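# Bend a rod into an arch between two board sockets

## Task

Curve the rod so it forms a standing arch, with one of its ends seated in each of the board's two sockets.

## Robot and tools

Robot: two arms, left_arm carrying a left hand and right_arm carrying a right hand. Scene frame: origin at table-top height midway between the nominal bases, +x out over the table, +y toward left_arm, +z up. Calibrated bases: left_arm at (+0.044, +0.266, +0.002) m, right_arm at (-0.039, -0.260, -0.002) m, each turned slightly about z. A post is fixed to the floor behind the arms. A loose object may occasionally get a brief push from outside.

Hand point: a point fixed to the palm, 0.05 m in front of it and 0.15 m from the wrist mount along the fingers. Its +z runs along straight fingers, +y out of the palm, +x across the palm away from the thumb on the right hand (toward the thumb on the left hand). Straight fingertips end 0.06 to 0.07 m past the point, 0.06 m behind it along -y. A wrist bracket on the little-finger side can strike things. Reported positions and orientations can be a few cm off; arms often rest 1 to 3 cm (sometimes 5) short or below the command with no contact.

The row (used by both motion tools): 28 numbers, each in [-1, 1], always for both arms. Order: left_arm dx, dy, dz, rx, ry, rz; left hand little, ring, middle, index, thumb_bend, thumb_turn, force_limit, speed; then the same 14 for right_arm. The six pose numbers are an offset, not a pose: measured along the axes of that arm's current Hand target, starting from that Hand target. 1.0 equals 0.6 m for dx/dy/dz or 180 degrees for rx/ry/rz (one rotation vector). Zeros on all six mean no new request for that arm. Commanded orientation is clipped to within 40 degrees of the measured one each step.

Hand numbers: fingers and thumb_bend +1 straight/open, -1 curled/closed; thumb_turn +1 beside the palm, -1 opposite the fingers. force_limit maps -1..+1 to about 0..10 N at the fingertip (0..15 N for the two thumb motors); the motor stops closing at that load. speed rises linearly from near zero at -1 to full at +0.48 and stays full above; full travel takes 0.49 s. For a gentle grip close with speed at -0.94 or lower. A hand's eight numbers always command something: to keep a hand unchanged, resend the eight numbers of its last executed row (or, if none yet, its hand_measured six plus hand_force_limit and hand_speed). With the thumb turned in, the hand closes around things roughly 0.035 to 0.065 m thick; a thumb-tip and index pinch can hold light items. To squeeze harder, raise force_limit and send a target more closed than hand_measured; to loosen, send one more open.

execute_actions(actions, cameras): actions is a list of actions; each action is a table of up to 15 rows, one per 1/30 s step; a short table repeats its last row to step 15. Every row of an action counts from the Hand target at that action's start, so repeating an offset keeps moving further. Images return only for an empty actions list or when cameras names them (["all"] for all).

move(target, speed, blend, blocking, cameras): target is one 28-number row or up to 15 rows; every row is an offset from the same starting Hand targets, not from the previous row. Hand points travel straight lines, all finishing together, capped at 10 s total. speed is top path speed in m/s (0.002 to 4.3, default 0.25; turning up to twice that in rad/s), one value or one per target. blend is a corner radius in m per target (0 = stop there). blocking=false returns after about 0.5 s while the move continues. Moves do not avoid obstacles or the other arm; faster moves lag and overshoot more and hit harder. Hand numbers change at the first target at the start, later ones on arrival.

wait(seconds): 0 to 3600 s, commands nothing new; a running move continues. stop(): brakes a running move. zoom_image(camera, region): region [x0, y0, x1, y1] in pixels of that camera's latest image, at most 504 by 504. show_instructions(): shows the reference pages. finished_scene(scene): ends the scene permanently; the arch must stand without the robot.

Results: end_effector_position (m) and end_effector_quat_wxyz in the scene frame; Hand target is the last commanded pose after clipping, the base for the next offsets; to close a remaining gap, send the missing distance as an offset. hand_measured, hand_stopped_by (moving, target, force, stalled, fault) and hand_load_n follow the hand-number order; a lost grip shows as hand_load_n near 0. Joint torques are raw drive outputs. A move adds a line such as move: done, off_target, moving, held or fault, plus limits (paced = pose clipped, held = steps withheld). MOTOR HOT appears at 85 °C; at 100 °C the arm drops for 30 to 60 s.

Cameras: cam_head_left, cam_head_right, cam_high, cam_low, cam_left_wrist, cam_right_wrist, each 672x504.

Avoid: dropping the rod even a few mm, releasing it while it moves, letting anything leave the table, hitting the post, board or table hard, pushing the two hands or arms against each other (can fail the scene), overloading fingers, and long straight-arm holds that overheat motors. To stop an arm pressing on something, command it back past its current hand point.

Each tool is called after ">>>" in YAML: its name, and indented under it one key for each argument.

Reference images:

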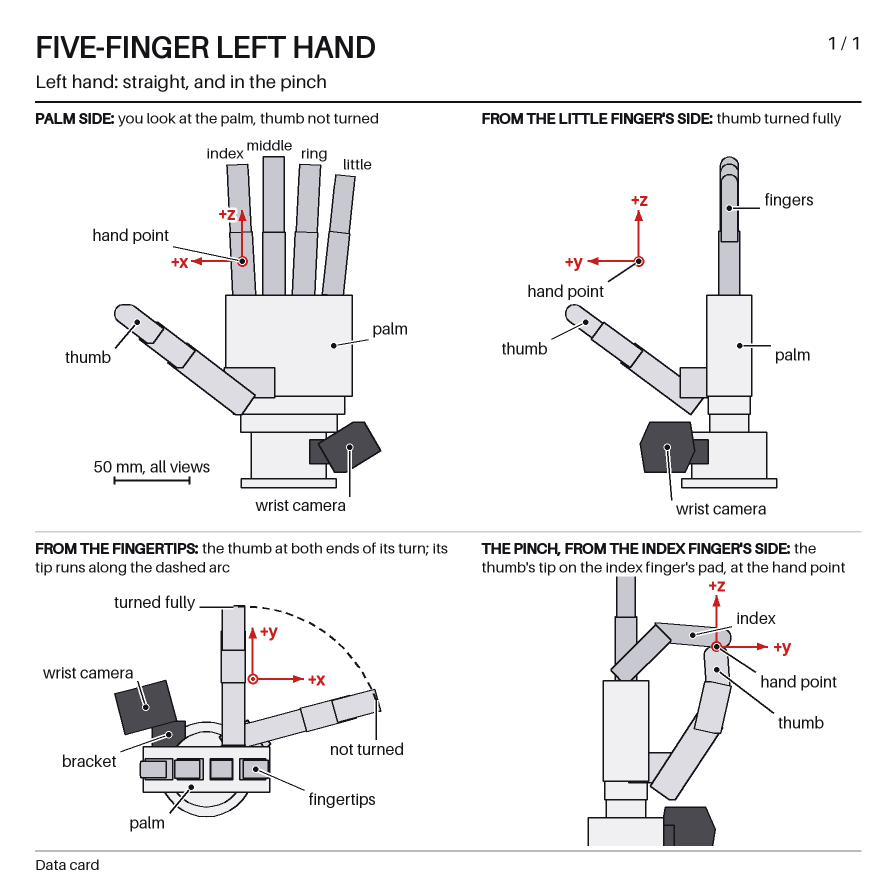

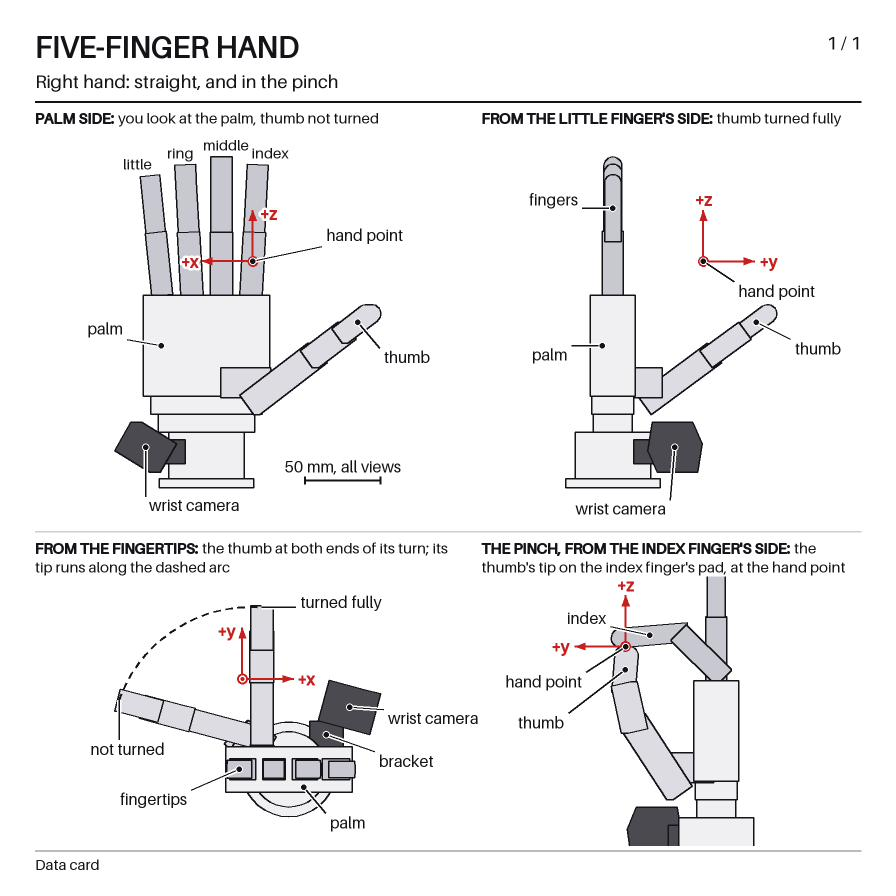

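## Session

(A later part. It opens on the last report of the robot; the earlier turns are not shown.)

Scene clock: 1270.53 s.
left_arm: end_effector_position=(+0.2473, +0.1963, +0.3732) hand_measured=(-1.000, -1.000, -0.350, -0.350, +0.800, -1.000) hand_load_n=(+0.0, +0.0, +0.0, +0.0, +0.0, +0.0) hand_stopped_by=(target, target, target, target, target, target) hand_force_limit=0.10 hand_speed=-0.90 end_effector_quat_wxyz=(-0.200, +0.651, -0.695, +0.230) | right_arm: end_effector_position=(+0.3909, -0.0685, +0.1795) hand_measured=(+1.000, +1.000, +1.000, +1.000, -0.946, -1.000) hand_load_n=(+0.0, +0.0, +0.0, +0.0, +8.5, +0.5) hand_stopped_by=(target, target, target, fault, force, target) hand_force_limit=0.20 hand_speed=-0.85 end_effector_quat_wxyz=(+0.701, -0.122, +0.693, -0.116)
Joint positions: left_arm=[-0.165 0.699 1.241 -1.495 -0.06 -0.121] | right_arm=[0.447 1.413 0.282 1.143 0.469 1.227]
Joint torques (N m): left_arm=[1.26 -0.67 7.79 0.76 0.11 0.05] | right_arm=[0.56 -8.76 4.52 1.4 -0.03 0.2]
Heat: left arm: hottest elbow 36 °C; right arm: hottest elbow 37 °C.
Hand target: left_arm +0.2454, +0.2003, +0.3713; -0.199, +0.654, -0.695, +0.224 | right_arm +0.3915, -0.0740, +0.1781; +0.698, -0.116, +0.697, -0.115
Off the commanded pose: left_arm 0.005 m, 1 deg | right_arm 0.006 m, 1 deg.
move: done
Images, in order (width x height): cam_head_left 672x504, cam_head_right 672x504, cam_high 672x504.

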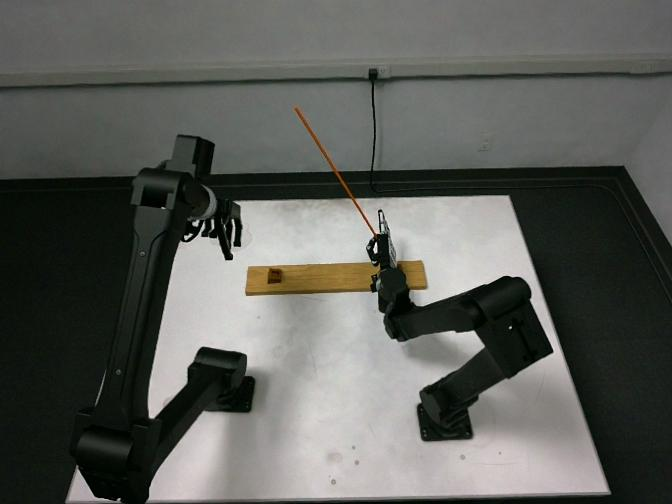

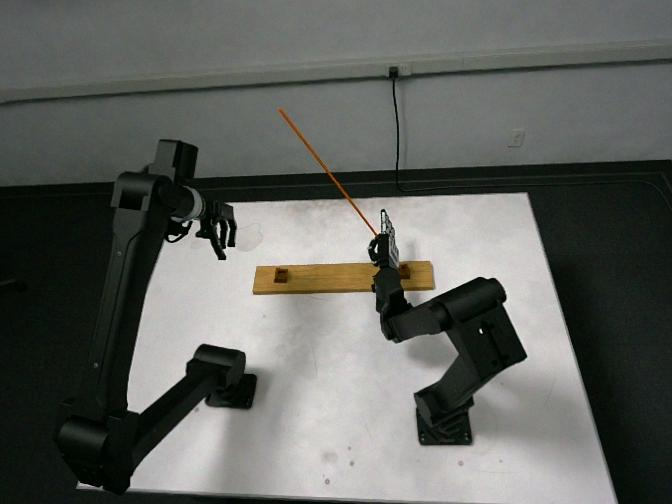

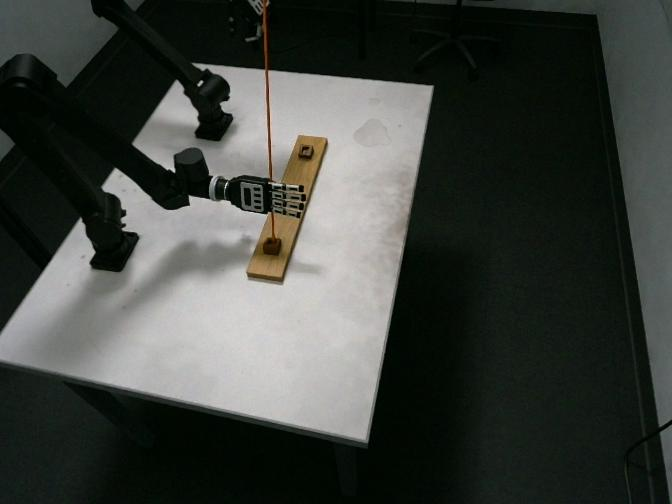

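>>> move:
  target:
    - [0,0,0,0,0,0,-1,-1,-0.35,-0.35,0.8,-1,0.1,-0.9,0.0324,0.0005,-0.005,0,0,0,1,1,1,1,-1.0,-1,0.2,-0.85]
  speed: 0.03
  cameras: ["cam_head_left", "cam_high", "cam_head_right"]

>>> zoom_image:
  camera: "cam_high"
  region: [255, 225, 290, 260]

Scene clock: 1280.43 s.
left_arm: end_effector_position=(+0.2473, +0.1963, +0.3732) hand_measured=(-1.000, -1.000, -0.350, -0.350, +0.800, -1.000) hand_load_n=(+0.0, +0.0, +0.0, +0.0, +0.0, +0.0) hand_stopped_by=(target, target, target, target, target, target) hand_force_limit=0.10 hand_speed=-0.90 end_effector_quat_wxyz=(-0.200, +0.651, -0.695, +0.230) | right_arm: end_effector_position=(+0.3890, -0.0717, +0.1696) hand_measured=(+1.000, +1.000, +1.000, +1.000, -0.946, -1.000) hand_load_n=(+0.0, +0.0, +0.0, +0.0, +9.0, +0.5) hand_stopped_by=(target, target, target, fault, force, target) hand_force_limit=0.20 hand_speed=-0.85 end_effector_quat_wxyz=(+0.705, -0.121, +0.690, -0.113)
Joint positions: left_arm=[-0.165 0.699 1.241 -1.495 -0.06 -0.121] | right_arm=[0.435 1.474 0.268 1.229 0.451 1.228]
Joint torques (N m): left_arm=[1.32 -0.44 7.92 0.81 0.11 0.06] | right_arm=[0.26 -6.59 3.36 2.35 0.07 0.2]
Heat: left arm: hottest elbow 36 °C; right arm: hottest elbow 37 °C.
Hand target: left_arm +0.2454, +0.2003, +0.3713; -0.199, +0.654, -0.695, +0.224 | right_arm +0.3886, -0.0800, +0.1595; +0.698, -0.116, +0.697, -0.115
Off the commanded pose: left_arm 0.005 m, 1 deg | right_arm 0.013 m, 1 deg.
move: off_target (right_arm)
Images, in order (width x height): cam_head_left 672x504, cam_head_right 672x504, cam_high 672x504.

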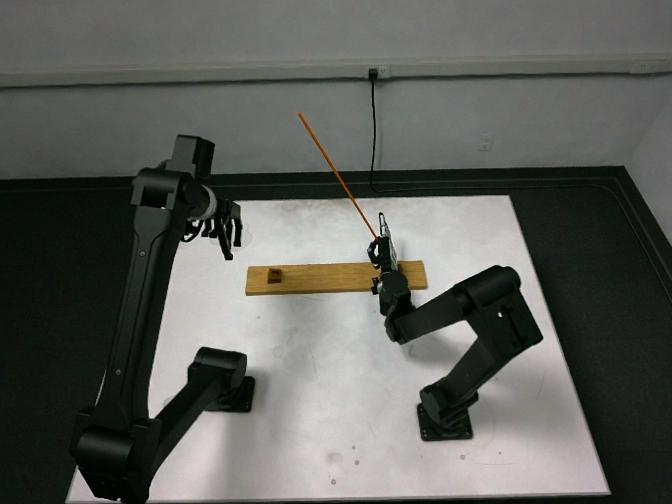

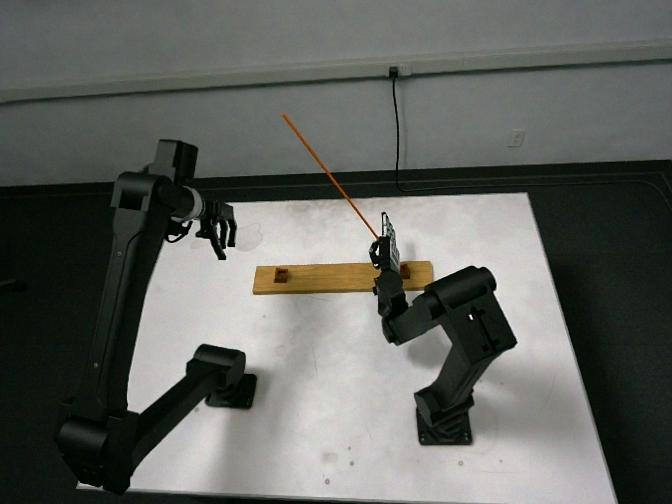

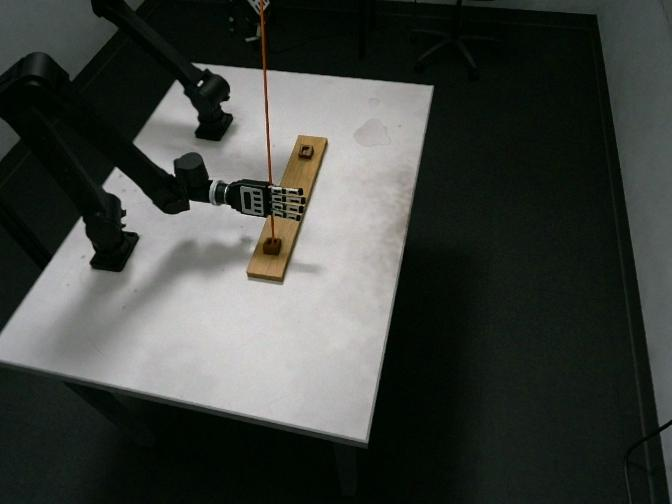

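Scaled by 14.400.

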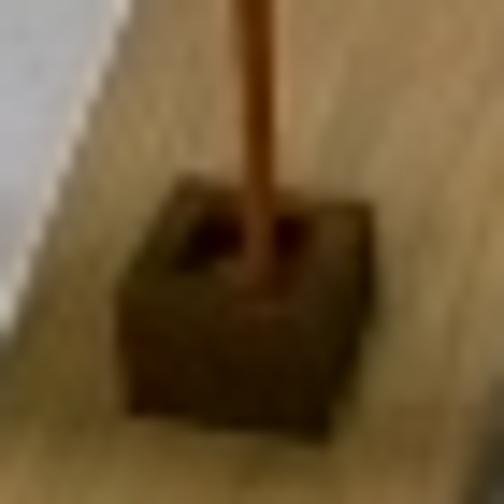

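>>> zoom_image:
  camera: "cam_head_right"
  region: [385, 250, 420, 285]

>>> zoom_image:
  camera: "cam_head_left"
  region: [380, 250, 415, 285]

Scaled by 14.400.

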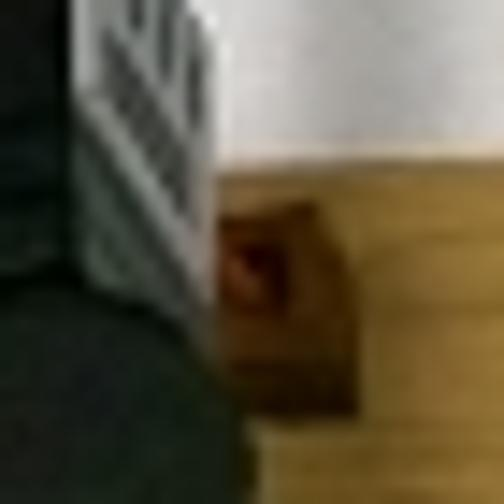

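Scaled by 14.400.

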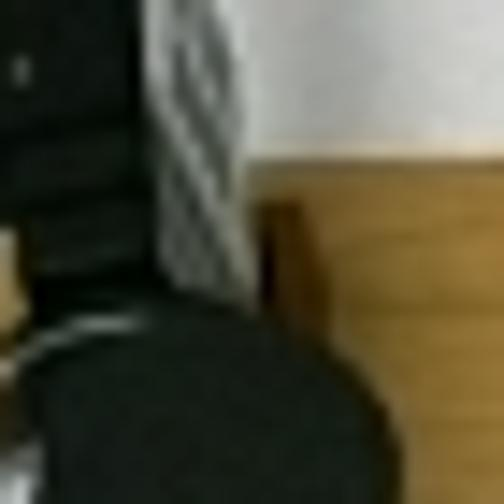

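>>> zoom_image:
  camera: "cam_high"
  region: [285, 130, 330, 175]

>>> zoom_image:
  camera: "cam_head_left"
  region: [255, 255, 300, 300]

Scaled by 11.200.

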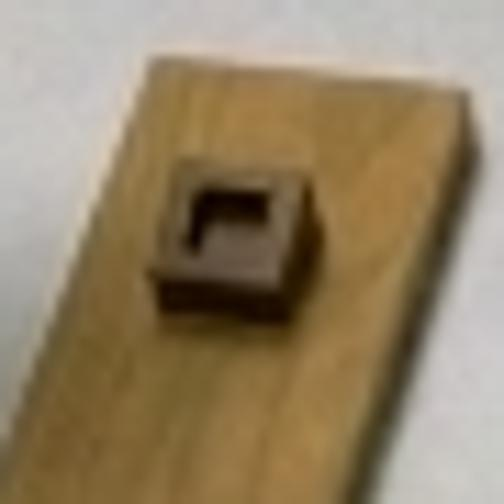

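Scaled by 11.200.

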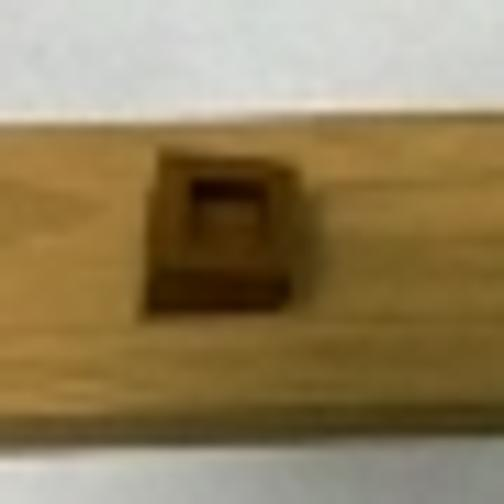

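>>> move:
  target:
    - [0.2728,-0.1208,-0.0703,0.2567,-0.1975,0.3365,1,1,1,1,1,-1,0.1,-0.2,-0.0095,-0.0032,0,0,0,0,1,1,1,1,-1.0,-1,0.2,-0.85]
  speed: 0.12
  cameras: ["all"]

Scene clock: 1482.87 s.
left_arm: end_effector_position=(+0.2738, +0.0381, +0.4464) hand_measured=(+1.000, +1.000, +1.000, +1.000, +1.000, -1.000) hand_load_n=(+0.0, +0.0, +0.0, +0.0, -0.5, +0.5) hand_stopped_by=(target, target, target, target, target, target) hand_force_limit=0.10 hand_speed=-0.20 end_effector_quat_wxyz=(+0.688, -0.144, +0.700, -0.125) | right_arm: end_effector_position=(+0.3892, -0.0727, +0.1710) hand_measured=(+1.000, +1.000, +1.000, +1.000, -0.946, -1.000) hand_load_n=(+0.0, +0.0, +0.0, +0.0, +8.5, +0.5) hand_stopped_by=(target, target, target, fault, force, target) hand_force_limit=0.20 hand_speed=-0.85 end_effector_quat_wxyz=(+0.705, -0.121, +0.689, -0.113)
Joint positions: left_arm=[-1.392 0.864 0.995 -0.309 -1.454 1.01] | right_arm=[0.432 1.468 0.268 1.223 0.451 1.228]
Joint torques (N m): left_arm=[-0.73 -5.13 8.92 1.84 -0.04 0.11] | right_arm=[0.5 -8.82 3.6 1.31 0.07 0.2]
Heat: left arm: hottest elbow 35 °C; right arm: hottest elbow 35 °C.
Hand target: left_arm +0.2700, +0.0360, +0.4500; +0.693, -0.141, +0.693, -0.141 | right_arm +0.3886, -0.0799, +0.1656; +0.698, -0.116, +0.697, -0.115
Off the commanded pose: left_arm 0.006 m, 2 deg | right_arm 0.009 m, 1 deg.
move: done
cam_left_wrist: T_world_to_cam=[[0.04239, -0.99612, 0.07708, -0.00313], [-0.52318, -0.08786, -0.84768, 0.52369], [0.85117, -0.00439, -0.52488, 0.11547]] pos_world=[0.17583, 0.0434, 0.50477]
cam_right_wrist: T_world_to_cam=[[0.03081, 0.83867, -0.54377, 0.14571], [-0.52287, 0.47717, 0.70634, 0.11878], [0.85185, 0.26256, 0.45322, -0.2742]] pos_world=[0.29119, -0.10689, 0.11961]

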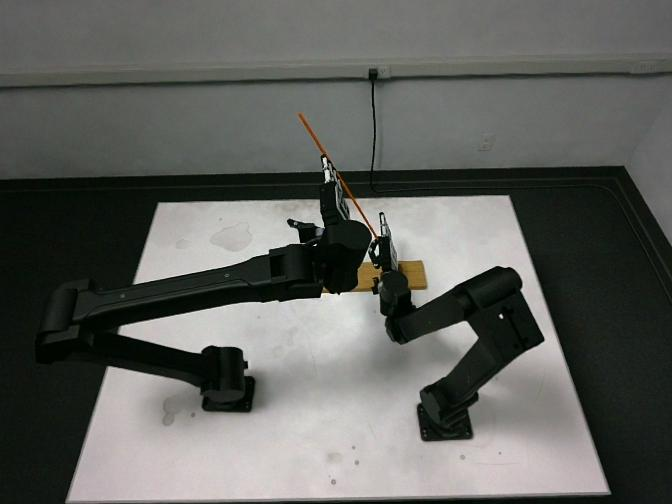

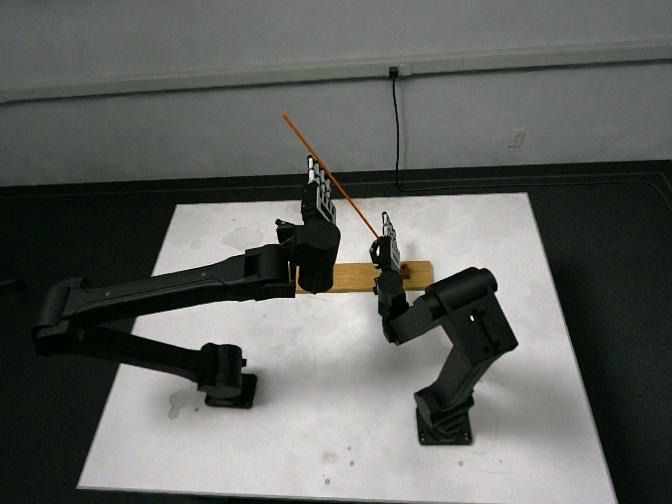

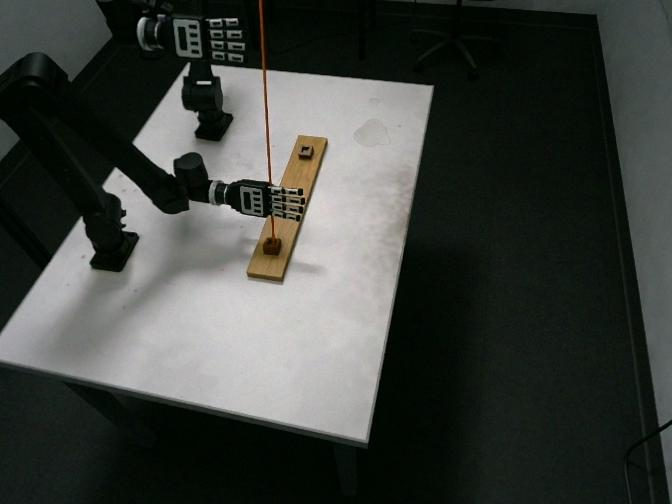

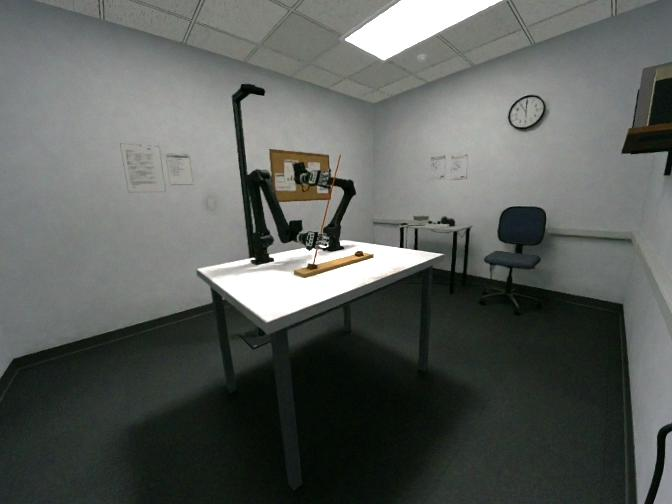

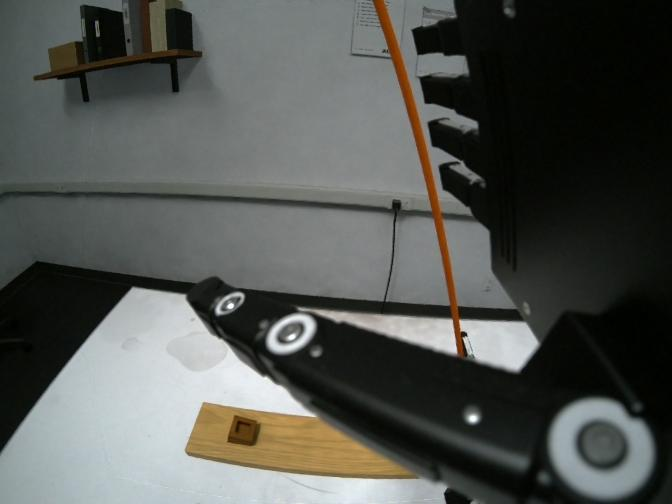

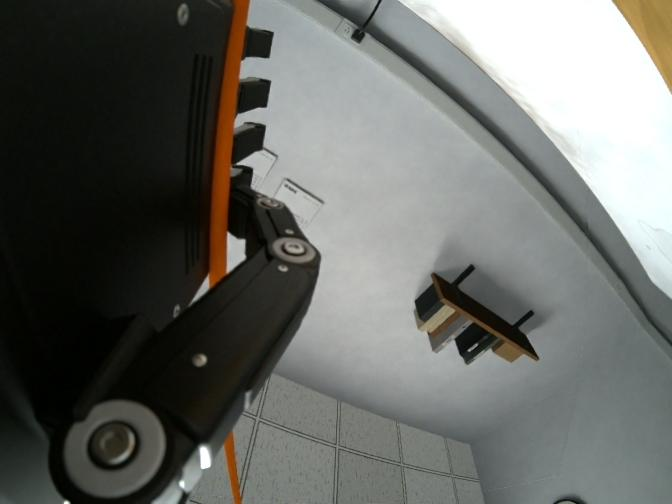

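>>> move:
  target:
    - [0.0098,-0.0148,0.0433,0,0,0,1,1,1,1,1,-1,0.1,-0.2,0,0,0,0,0,0,1,1,1,1,-1.0,-1,0.2,-0.85]
  speed: 0.05
  cameras: ["cam_left_wrist"]

Scene clock: 1500.33 s.
left_arm: end_effector_position=(+0.2920, +0.0246, +0.4475) hand_measured=(+1.000, +1.000, +1.000, +1.000, +1.000, -1.000) hand_load_n=(+0.0, +0.0, +0.0, +0.0, +0.0, +0.0) hand_stopped_by=(target, target, target, target, target, target) hand_force_limit=0.10 hand_speed=-0.20 end_effector_quat_wxyz=(+0.691, -0.136, +0.695, -0.143) | right_arm: end_effector_position=(+0.3892, -0.0727, +0.1710) hand_measured=(+1.000, +1.000, +1.000, +1.000, -0.946, -1.000) hand_load_n=(+0.0, +0.0, +0.0, +0.0, +9.0, +0.0) hand_stopped_by=(target, target, target, fault, force, target) hand_force_limit=0.20 hand_speed=-0.85 end_effector_quat_wxyz=(+0.705, -0.121, +0.689, -0.113)
Joint positions: left_arm=[-1.341 0.881 0.968 -0.105 -1.37 1.157] | right_arm=[0.432 1.468 0.268 1.223 0.451 1.228]
Joint torques (N m): left_arm=[1.08 -3.84 8.98 1.99 0.07 0.11] | right_arm=[0.44 -8.82 3.6 1.29 0.07 0.2]
Heat: left arm: hottest elbow 36 °C; right arm: hottest elbow 35 °C.
Hand target: left_arm +0.2959, +0.0255, +0.4480; +0.693, -0.141, +0.693, -0.141 | right_arm +0.3886, -0.0799, +0.1656; +0.698, -0.116, +0.697, -0.115
Off the commanded pose: left_arm 0.004 m, 1 deg | right_arm 0.009 m, 1 deg.
move: done
cam_left_wrist: T_world_to_cam=[[0.00663, -0.9959, 0.09017, -0.01286], [-0.51154, -0.08086, -0.85545, 0.5329], [0.85924, -0.04045, -0.50998, 0.0923]] pos_world=[0.19338, 0.03402, 0.50409]

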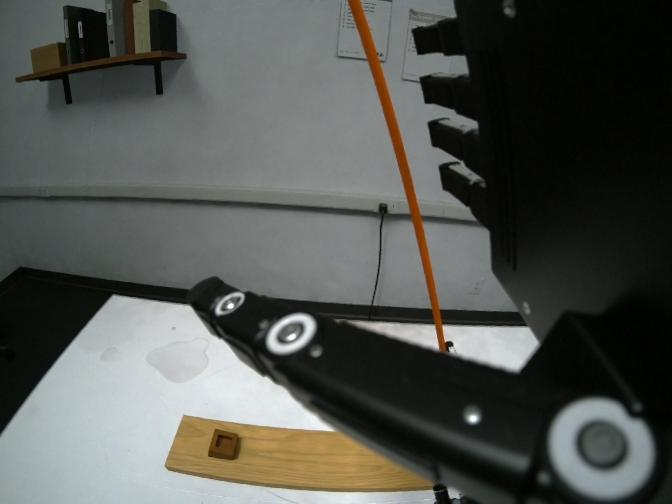

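>>> move:
  target:
    - [0,0,0.078,0,0,0,1,1,1,1,1,-1,0.1,-0.2,0,0,0,0,0,0,1,1,1,1,-1.0,-1,0.2,-0.85]
  speed: 0.05
  cameras: ["cam_left_wrist"]

Scene clock: 1509.87 s.
left_arm: end_effector_position=(+0.3379, +0.0249, +0.4391) hand_measured=(+1.000, +1.000, +1.000, +1.000, +1.000, -1.000) hand_load_n=(+0.0, +0.0, +0.0, +0.0, +0.0, +0.0) hand_stopped_by=(target, target, target, target, target, target) hand_force_limit=0.10 hand_speed=-0.20 end_effector_quat_wxyz=(+0.690, -0.130, +0.699, -0.136) | right_arm: end_effector_position=(+0.3892, -0.0727, +0.1710) hand_measured=(+1.000, +1.000, +1.000, +1.000, -0.946, -1.000) hand_load_n=(+0.0, +0.0, +0.0, +0.0, +8.5, +0.5) hand_stopped_by=(target, target, target, fault, force, target) hand_force_limit=0.20 hand_speed=-0.85 end_effector_quat_wxyz=(+0.705, -0.121, +0.689, -0.113)
Joint positions: left_arm=[-1.189 0.916 0.968 -0.082 -1.219 1.162] | right_arm=[0.432 1.468 0.268 1.223 0.451 1.228]
Joint torques (N m): left_arm=[1.2 -4.6 10.5 2.02 0.1 0.11] | right_arm=[0.44 -8.82 3.6 1.29 0.07 0.2]
Heat: left arm: hottest elbow 36 °C; right arm: hottest elbow 35 °C.
Hand target: left_arm +0.3427, +0.0255, +0.4481; +0.693, -0.141, +0.693, -0.141 | right_arm +0.3886, -0.0799, +0.1656; +0.698, -0.116, +0.697, -0.115
Off the commanded pose: left_arm 0.010 m, 1 deg | right_arm 0.009 m, 1 deg.
move: done
cam_left_wrist: T_world_to_cam=[[0.00756, -0.99725, 0.07374, -0.00507], [-0.5173, -0.06701, -0.85318, 0.54981], [0.85577, -0.03169, -0.51639, 0.05234]] pos_world=[0.23967, 0.03344, 0.49649]

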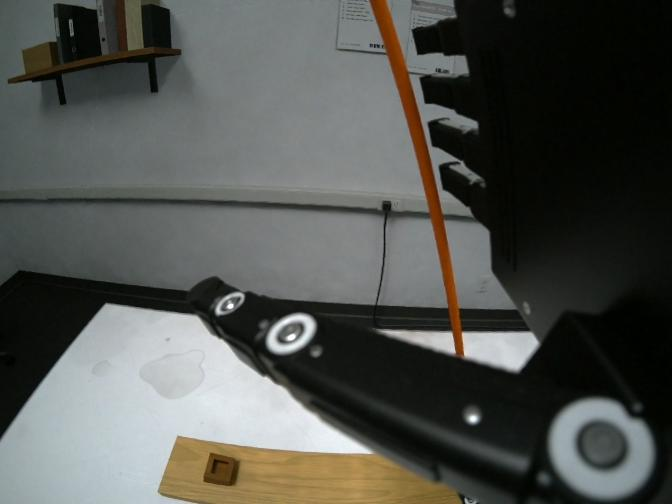

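>>> move:
  target:
    - [0,-0.007,0.083,0,0,0,1,1,1,1,1,-1,0.1,-0.2,0,0,0,0,0,0,1,1,1,1,-1.0,-1,0.2,-0.85]
  speed: 0.05
  cameras: ["cam_left_wrist", "cam_head_left", "cam_high"]

Scene clock: 1517.10 s.
left_arm: end_effector_position=(+0.3849, +0.0229, +0.4195) hand_measured=(+1.000, +1.000, +1.000, +1.000, +1.000, -1.000) hand_load_n=(+0.0, +0.0, +0.0, -0.5, +0.0, +0.5) hand_stopped_by=(target, target, target, target, target, target) hand_force_limit=0.10 hand_speed=-0.20 end_effector_quat_wxyz=(+0.684, -0.120, +0.709, -0.123) | right_arm: end_effector_position=(+0.3892, -0.0727, +0.1710) hand_measured=(+1.000, +1.000, +1.000, +1.000, -0.946, -1.000) hand_load_n=(+0.0, +0.0, +0.0, +0.0, +9.0, +0.5) hand_stopped_by=(target, target, target, fault, force, target) hand_force_limit=0.20 hand_speed=-0.85 end_effector_quat_wxyz=(+0.705, -0.121, +0.689, -0.113)
Joint positions: left_arm=[-1.052 0.98 0.968 -0.057 -1.081 1.164] | right_arm=[0.432 1.468 0.268 1.223 0.451 1.228]
Joint torques (N m): left_arm=[1.08 -6.07 13.71 2.13 0.05 0.07] | right_arm=[0.5 -8.82 3.59 1.31 0.07 0.19]
Heat: left arm: hottest elbow 37 °C; right arm: hottest elbow 35 °C.
Hand target: left_arm +0.3925, +0.0216, +0.4498; +0.693, -0.141, +0.693, -0.141 | right_arm +0.3886, -0.0799, +0.1656; +0.698, -0.116, +0.697, -0.115
Off the commanded pose: left_arm 0.031 m, 4 deg | right_arm 0.009 m, 1 deg.
move: off_target (left_arm)
cam_left_wrist: T_world_to_cam=[[0.00818, -0.99922, 0.03852, 0.00846], [-0.53592, -0.0369, -0.84346, 0.55963], [0.84423, -0.01375, -0.53581, 0.01411]] pos_world=[0.28793, 0.0293, 0.47926]
Images, in order (width x height): cam_head_left 672x504, cam_high 672x504, cam_left_wrist 672x504.

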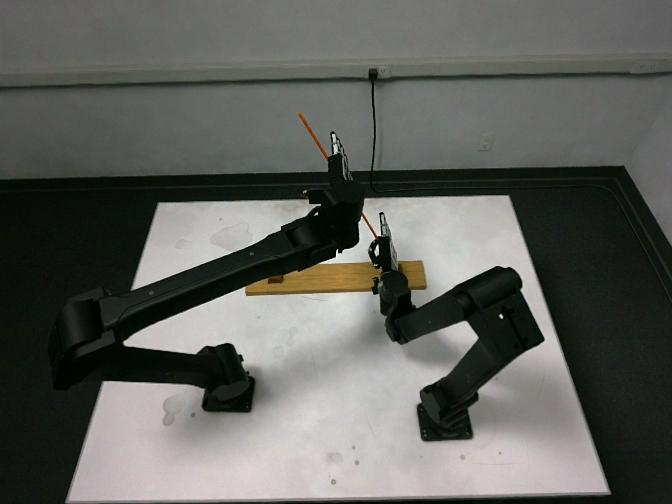

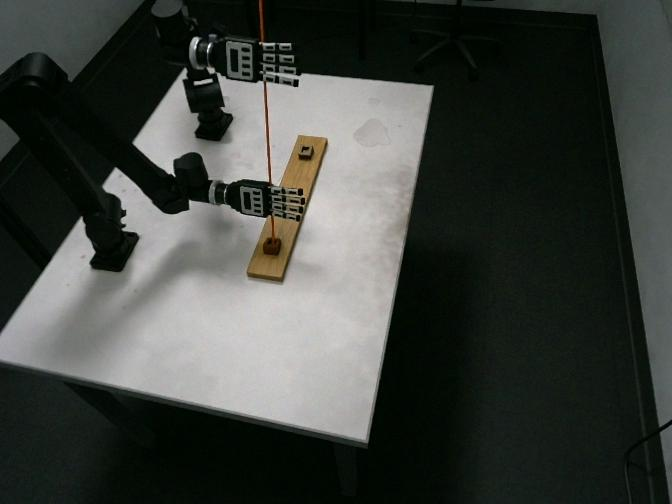

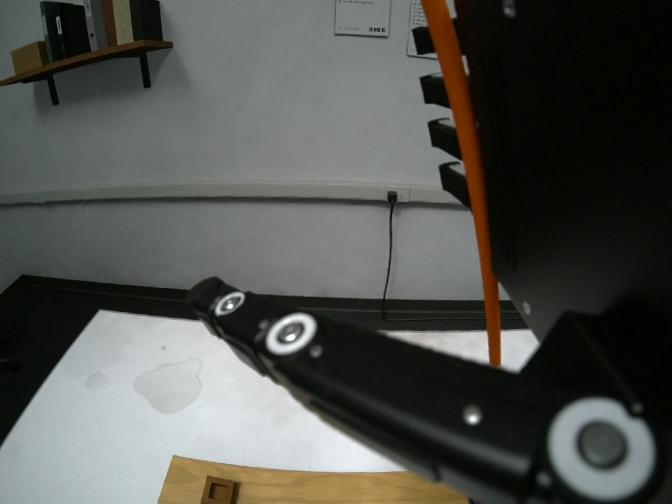

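>>> move:
  target:
    - [-0.037,0,0,0,0,0,1,1,1,1,1,-1,0.1,-0.2,0,0,0,0,0,0,1,1,1,1,-1.0,-1,0.2,-0.85]
  speed: 0.05
  cameras: ["cam_left_wrist"]

Scene clock: 1528.73 s.
left_arm: end_effector_position=(+0.3883, +0.0239, +0.4391) hand_measured=(+1.000, +1.000, +1.000, +1.000, +1.000, -1.000) hand_load_n=(+0.0, +0.0, -0.5, +0.0, +0.5, +0.0) hand_stopped_by=(target, target, target, target, target, target) hand_force_limit=0.10 hand_speed=-0.20 end_effector_quat_wxyz=(+0.686, -0.124, +0.705, -0.130) | right_arm: end_effector_position=(+0.3892, -0.0727, +0.1710) hand_measured=(+1.000, +1.000, +1.000, +1.000, -0.946, -1.000) hand_load_n=(+0.0, +0.0, +0.0, +0.0, +9.0, +0.5) hand_stopped_by=(target, target, target, fault, force, target) hand_force_limit=0.20 hand_speed=-0.85 end_effector_quat_wxyz=(+0.705, -0.121, +0.689, -0.113)
Joint positions: left_arm=[-1.041 0.978 1.011 -0.082 -1.068 1.166] | right_arm=[0.432 1.468 0.268 1.223 0.451 1.228]
Joint torques (N m): left_arm=[1.32 -7.65 13.78 1.25 0.08 0.07] | right_arm=[0.44 -8.82 3.62 1.31 0.07 0.2]
Heat: left arm: hottest elbow 39 °C; right arm: hottest elbow 35 °C.
Hand target: left_arm +0.3925, +0.0302, +0.4704; +0.693, -0.141, +0.693, -0.141 | right_arm +0.3886, -0.0799, +0.1656; +0.698, -0.116, +0.697, -0.115
Off the commanded pose: left_arm 0.032 m, 3 deg | right_arm 0.009 m, 1 deg.
move: off_target (left_arm)
cam_left_wrist: T_world_to_cam=[[0.00577, -0.99846, 0.05525, 0.00233], [-0.52846, -0.04995, -0.84748, 0.57722], [0.84894, -0.02431, -0.52794, 0.0167]] pos_world=[0.29085, 0.03157, 0.49787]

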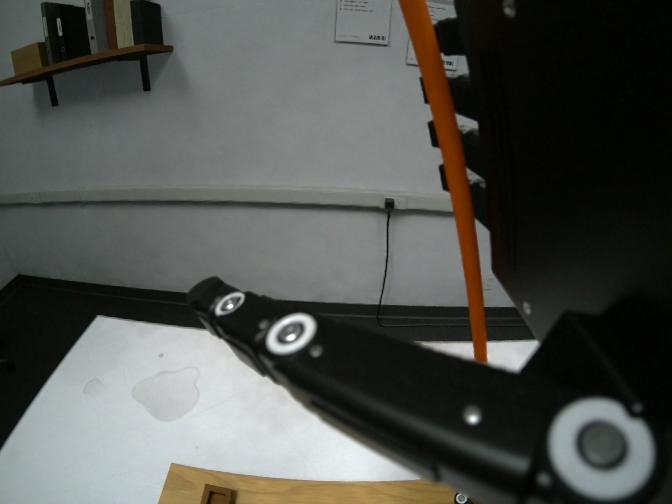

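>>> move:
  target:
    - [0,0,0,0,0,0,1,1,1,1,-0.95,-1,-0.3,-0.75,0,0,0,0,0,0,1,1,1,1,-1.0,-1,0.2,-0.85]
  speed: 0.05

>>> wait:
  seconds: 2.5
  cameras: ["cam_left_wrist", "cam_head_left"]

Scene clock: 1540.20 s.
left_arm: end_effector_position=(+0.3883, +0.0239, +0.4391) hand_measured=(+1.000, +1.000, +1.000, +1.000, -0.750, -1.000) hand_load_n=(+0.0, +0.0, +0.0, +0.0, +0.0, +0.0) hand_stopped_by=(target, target, target, target, moving, target) hand_force_limit=-0.30 hand_speed=-0.75 end_effector_quat_wxyz=(+0.686, -0.124, +0.705, -0.130) | right_arm: end_effector_position=(+0.3892, -0.0727, +0.1710) hand_measured=(+1.000, +1.000, +1.000, +1.000, -0.946, -1.000) hand_load_n=(+0.0, +0.0, +0.0, +0.0, +9.0, +0.5) hand_stopped_by=(target, target, target, fault, force, target) hand_force_limit=0.20 hand_speed=-0.85 end_effector_quat_wxyz=(+0.705, -0.121, +0.689, -0.113)
Joint positions: left_arm=[-1.041 0.978 1.011 -0.082 -1.068 1.166] | right_arm=[0.432 1.468 0.268 1.223 0.451 1.228]
Joint torques (N m): left_arm=[1.49 -7.3 13.72 1.03 0.09 0.05] | right_arm=[0.44 -8.82 3.6 1.31 0.07 0.21]
Heat: left arm: hottest elbow 39 °C; right arm: hottest elbow 35 °C.
Hand target: left_arm +0.3925, +0.0302, +0.4704; +0.693, -0.141, +0.693, -0.141 | right_arm +0.3886, -0.0799, +0.1656; +0.698, -0.116, +0.697, -0.115
Off the commanded pose: left_arm 0.032 m, 3 deg | right_arm 0.009 m, 1 deg.
move: moving (left_arm; no rest 5 s after the move's start)

Scene clock: 1542.70 s.
left_arm: end_effector_position=(+0.3888, +0.0247, +0.4392) hand_measured=(+1.000, +1.000, +1.000, +1.000, -0.888, -1.000) hand_load_n=(+0.0, +0.0, +0.0, +0.0, +6.5, +0.5) hand_stopped_by=(target, target, target, target, force, target) hand_force_limit=-0.30 hand_speed=-0.75 end_effector_quat_wxyz=(+0.687, -0.124, +0.705, -0.129) | right_arm: end_effector_position=(+0.3894, -0.0733, +0.1717) hand_measured=(+1.000, +1.000, +1.000, +1.000, -0.946, -1.000) hand_load_n=(+0.0, +0.0, +0.0, +0.0, +9.0, +0.0) hand_stopped_by=(target, target, target, fault, force, target) hand_force_limit=0.20 hand_speed=-0.85 end_effector_quat_wxyz=(+0.706, -0.119, +0.689, -0.113)
Joint positions: left_arm=[-1.039 0.978 1.011 -0.082 -1.068 1.168] | right_arm=[0.431 1.466 0.268 1.223 0.451 1.231]
Joint torques (N m): left_arm=[1.2 -7.3 13.7 0.95 0.1 0.01] | right_arm=[0.56 -8.76 3.6 1.31 0.07 0.17]
Heat: left arm: hottest elbow 39 °C; right arm: hottest elbow 35 °C.
Hand target: left_arm +0.3925, +0.0303, +0.4704; +0.693, -0.141, +0.692, -0.141 | right_arm +0.3886, -0.0799, +0.1657; +0.698, -0.116, +0.697, -0.115
Off the commanded pose: left_arm 0.032 m, 3 deg | right_arm 0.009 m, 1 deg.
wait: 2.50 s; at rest by 0.53 s
cam_left_wrist: T_world_to_cam=[[0.00762, -0.99857, 0.05293, 0.00335], [-0.52836, -0.04896, -0.84761, 0.57753], [0.84898, -0.02151, -0.52798, 0.01634]] pos_world=[0.29125, 0.03197, 0.49797]
Images, in order (width x height): cam_head_left 672x504, cam_left_wrist 672x504.

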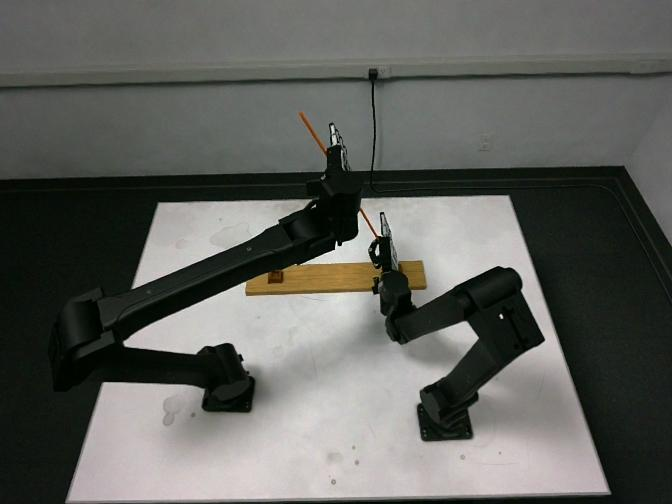

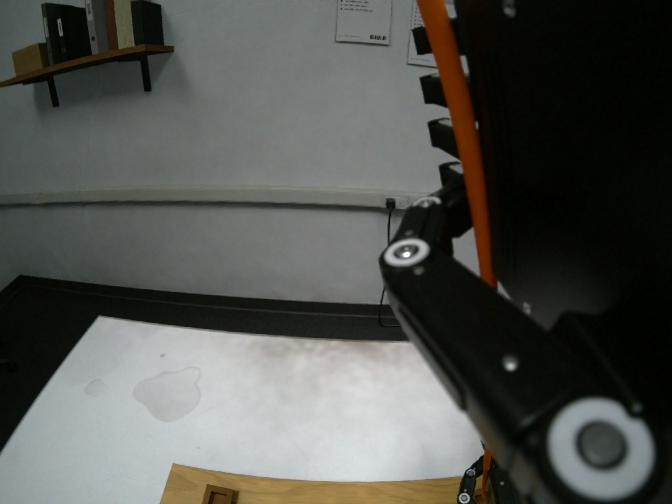

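>>> move:
  target:
    - [0,0,0,0,0,0,1,1,1,1,-1.0,-1,0.3,-0.8,0,0,0,0,0,0,1,1,1,1,-1.0,-1,0.2,-0.85]
  speed: 0.05

>>> move:
  target:
    - [0.054,0.0433,0,0,0,-0.075,1,1,1,1,-1.0,-1,0.3,-0.8,0,-0.0316,0,0,0,0.0167,1,1,1,1,-1.0,-1,0.2,-0.85]
  speed: 0.04
  cameras: ["all"]

Scene clock: 1586.13 s.
left_arm: end_effector_position=(+0.3887, +0.0248, +0.4389) hand_measured=(+1.000, +1.000, +1.000, +1.000, -0.920, -1.000) hand_load_n=(+0.0, +0.0, +0.0, +0.0, +10.0, +1.0) hand_stopped_by=(target, target, target, target, force, target) hand_force_limit=0.30 hand_speed=-0.80 end_effector_quat_wxyz=(+0.687, -0.123, +0.705, -0.128) | right_arm: end_effector_position=(+0.3887, -0.0736, +0.1714) hand_measured=(+1.000, +1.000, +1.000, +1.000, -0.946, -1.000) hand_load_n=(+0.0, +0.0, +0.0, +0.0, +8.5, +0.0) hand_stopped_by=(target, target, target, fault, force, target) hand_force_limit=0.20 hand_speed=-0.85 end_effector_quat_wxyz=(+0.705, -0.119, +0.690, -0.113)
Joint positions: left_arm=[-1.039 0.978 1.011 -0.084 -1.068 1.168] | right_arm=[0.431 1.465 0.266 1.223 0.451 1.232]
Joint torques (N m): left_arm=[0.67 -6.83 13.74 1.05 0.08 0.03] | right_arm=[0.5 -8.64 3.74 1.28 0.06 0.17]
Heat: left arm: hottest elbow 40 °C; right arm: hottest elbow 35 °C.
Hand target: left_arm +0.3925, +0.0302, +0.4704; +0.693, -0.141, +0.692, -0.141 | right_arm +0.3886, -0.0799, +0.1656; +0.698, -0.116, +0.697, -0.115
Off the commanded pose: left_arm 0.032 m, 3 deg | right_arm 0.009 m, 1 deg.
move: done

Scene clock: 1589.57 s.
left_arm: end_effector_position=(+0.3897, +0.0343, +0.4203) hand_measured=(+1.000, +1.000, +1.000, +1.000, -0.920, -1.000) hand_load_n=(+0.0, +0.0, +0.0, +0.0, +10.0, +1.0) hand_stopped_by=(target, target, target, target, force, target) hand_force_limit=0.30 hand_speed=-0.80 end_effector_quat_wxyz=(+0.668, -0.199, +0.686, -0.206) | right_arm: end_effector_position=(+0.3881, -0.0878, +0.1776) hand_measured=(+1.000, +1.000, +1.000, +1.000, -0.946, -1.000) hand_load_n=(+0.0, +0.0, +0.0, +0.0, +9.0, +0.0) hand_stopped_by=(target, target, target, fault, force, target) hand_force_limit=0.20 hand_speed=-0.85 end_effector_quat_wxyz=(+0.709, -0.107, +0.691, -0.094)
Joint positions: left_arm=[-1.001 0.922 0.95 -0.07 -1.025 0.954] | right_arm=[0.376 1.435 0.25 1.21 0.386 1.276]
Joint torques (N m): left_arm=[1.32 -6.83 9.46 2.4 0.05 -0.28] | right_arm=[-0.03 -8.35 3.74 1.28 0.2 0.25]
Heat: left arm: hottest elbow 40 °C; right arm: hottest elbow 35 °C.
Hand target: left_arm +0.3925, +0.0415, +0.4304; +0.672, -0.221, +0.671, -0.222 | right_arm +0.3886, -0.0979, +0.1716; +0.701, -0.097, +0.700, -0.097
Off the commanded pose: left_arm 0.013 m, 4 deg | right_arm 0.012 m, 2 deg.
move: off_target (left_arm, right_arm)
cam_left_wrist: T_world_to_cam=[[0.00779, -0.96263, 0.2707, -0.07879], [-0.52924, -0.23366, -0.81567, 0.55581], [0.84844, -0.13691, -0.51128, 0.00297]] pos_world=[0.29224, 0.05443, 0.4762]
cam_right_wrist: T_world_to_cam=[[0.02344, 0.86351, -0.50379, 0.15988], [-0.5287, 0.4384, 0.72683, 0.11581], [0.84848, 0.24931, 0.46682, -0.27461]] pos_world=[0.29049, -0.12037, 0.12457]

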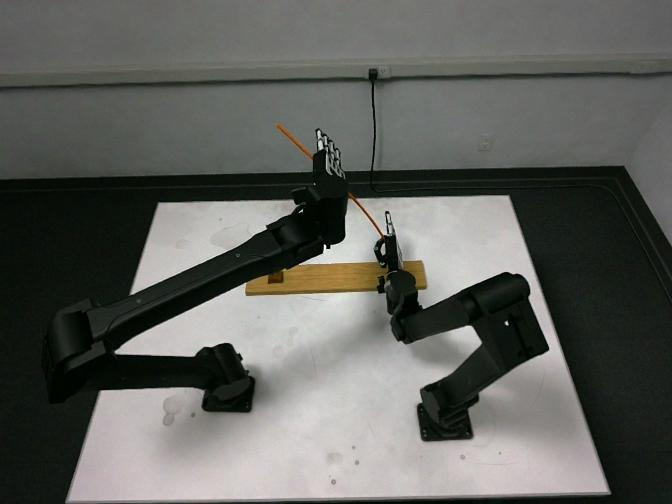

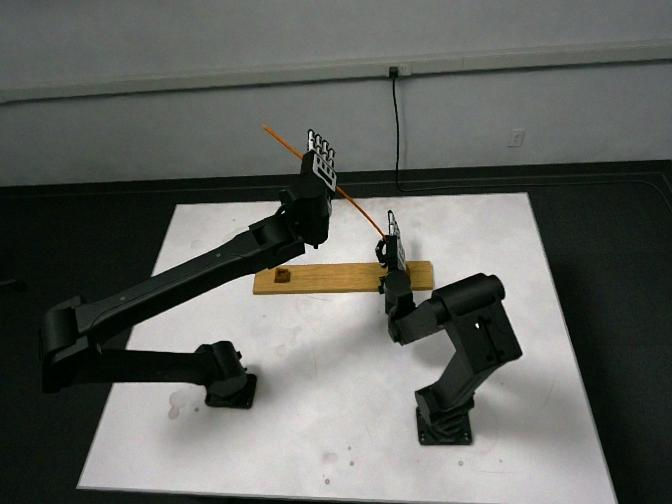

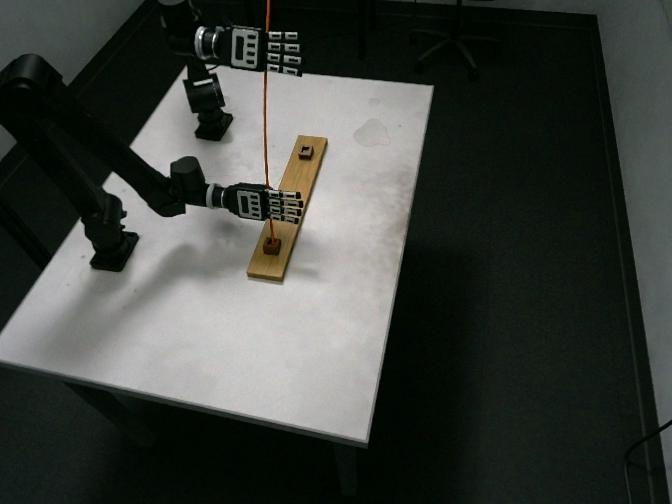

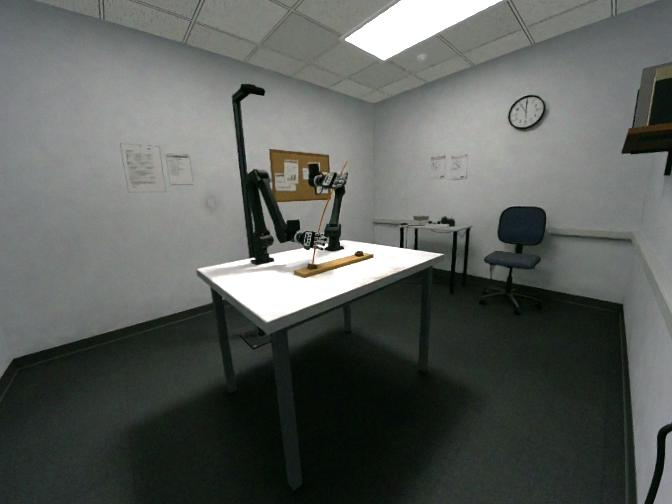

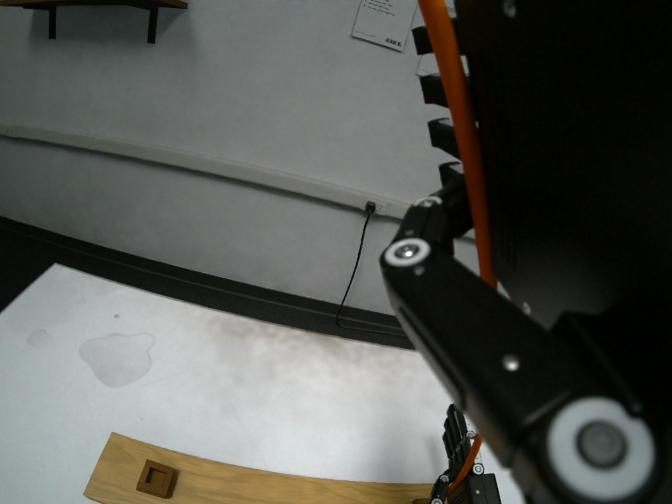

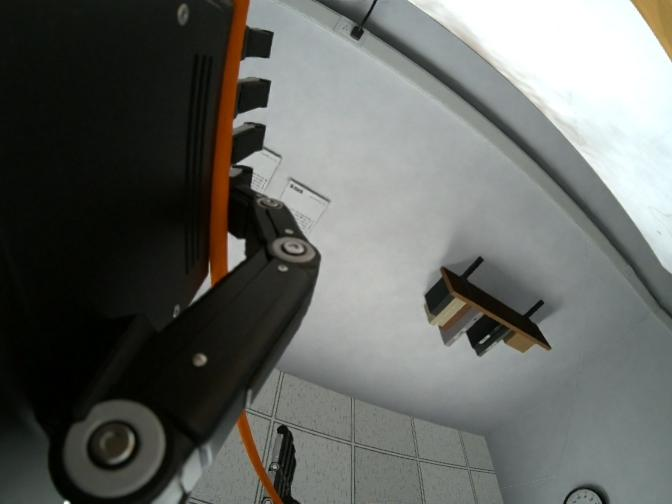

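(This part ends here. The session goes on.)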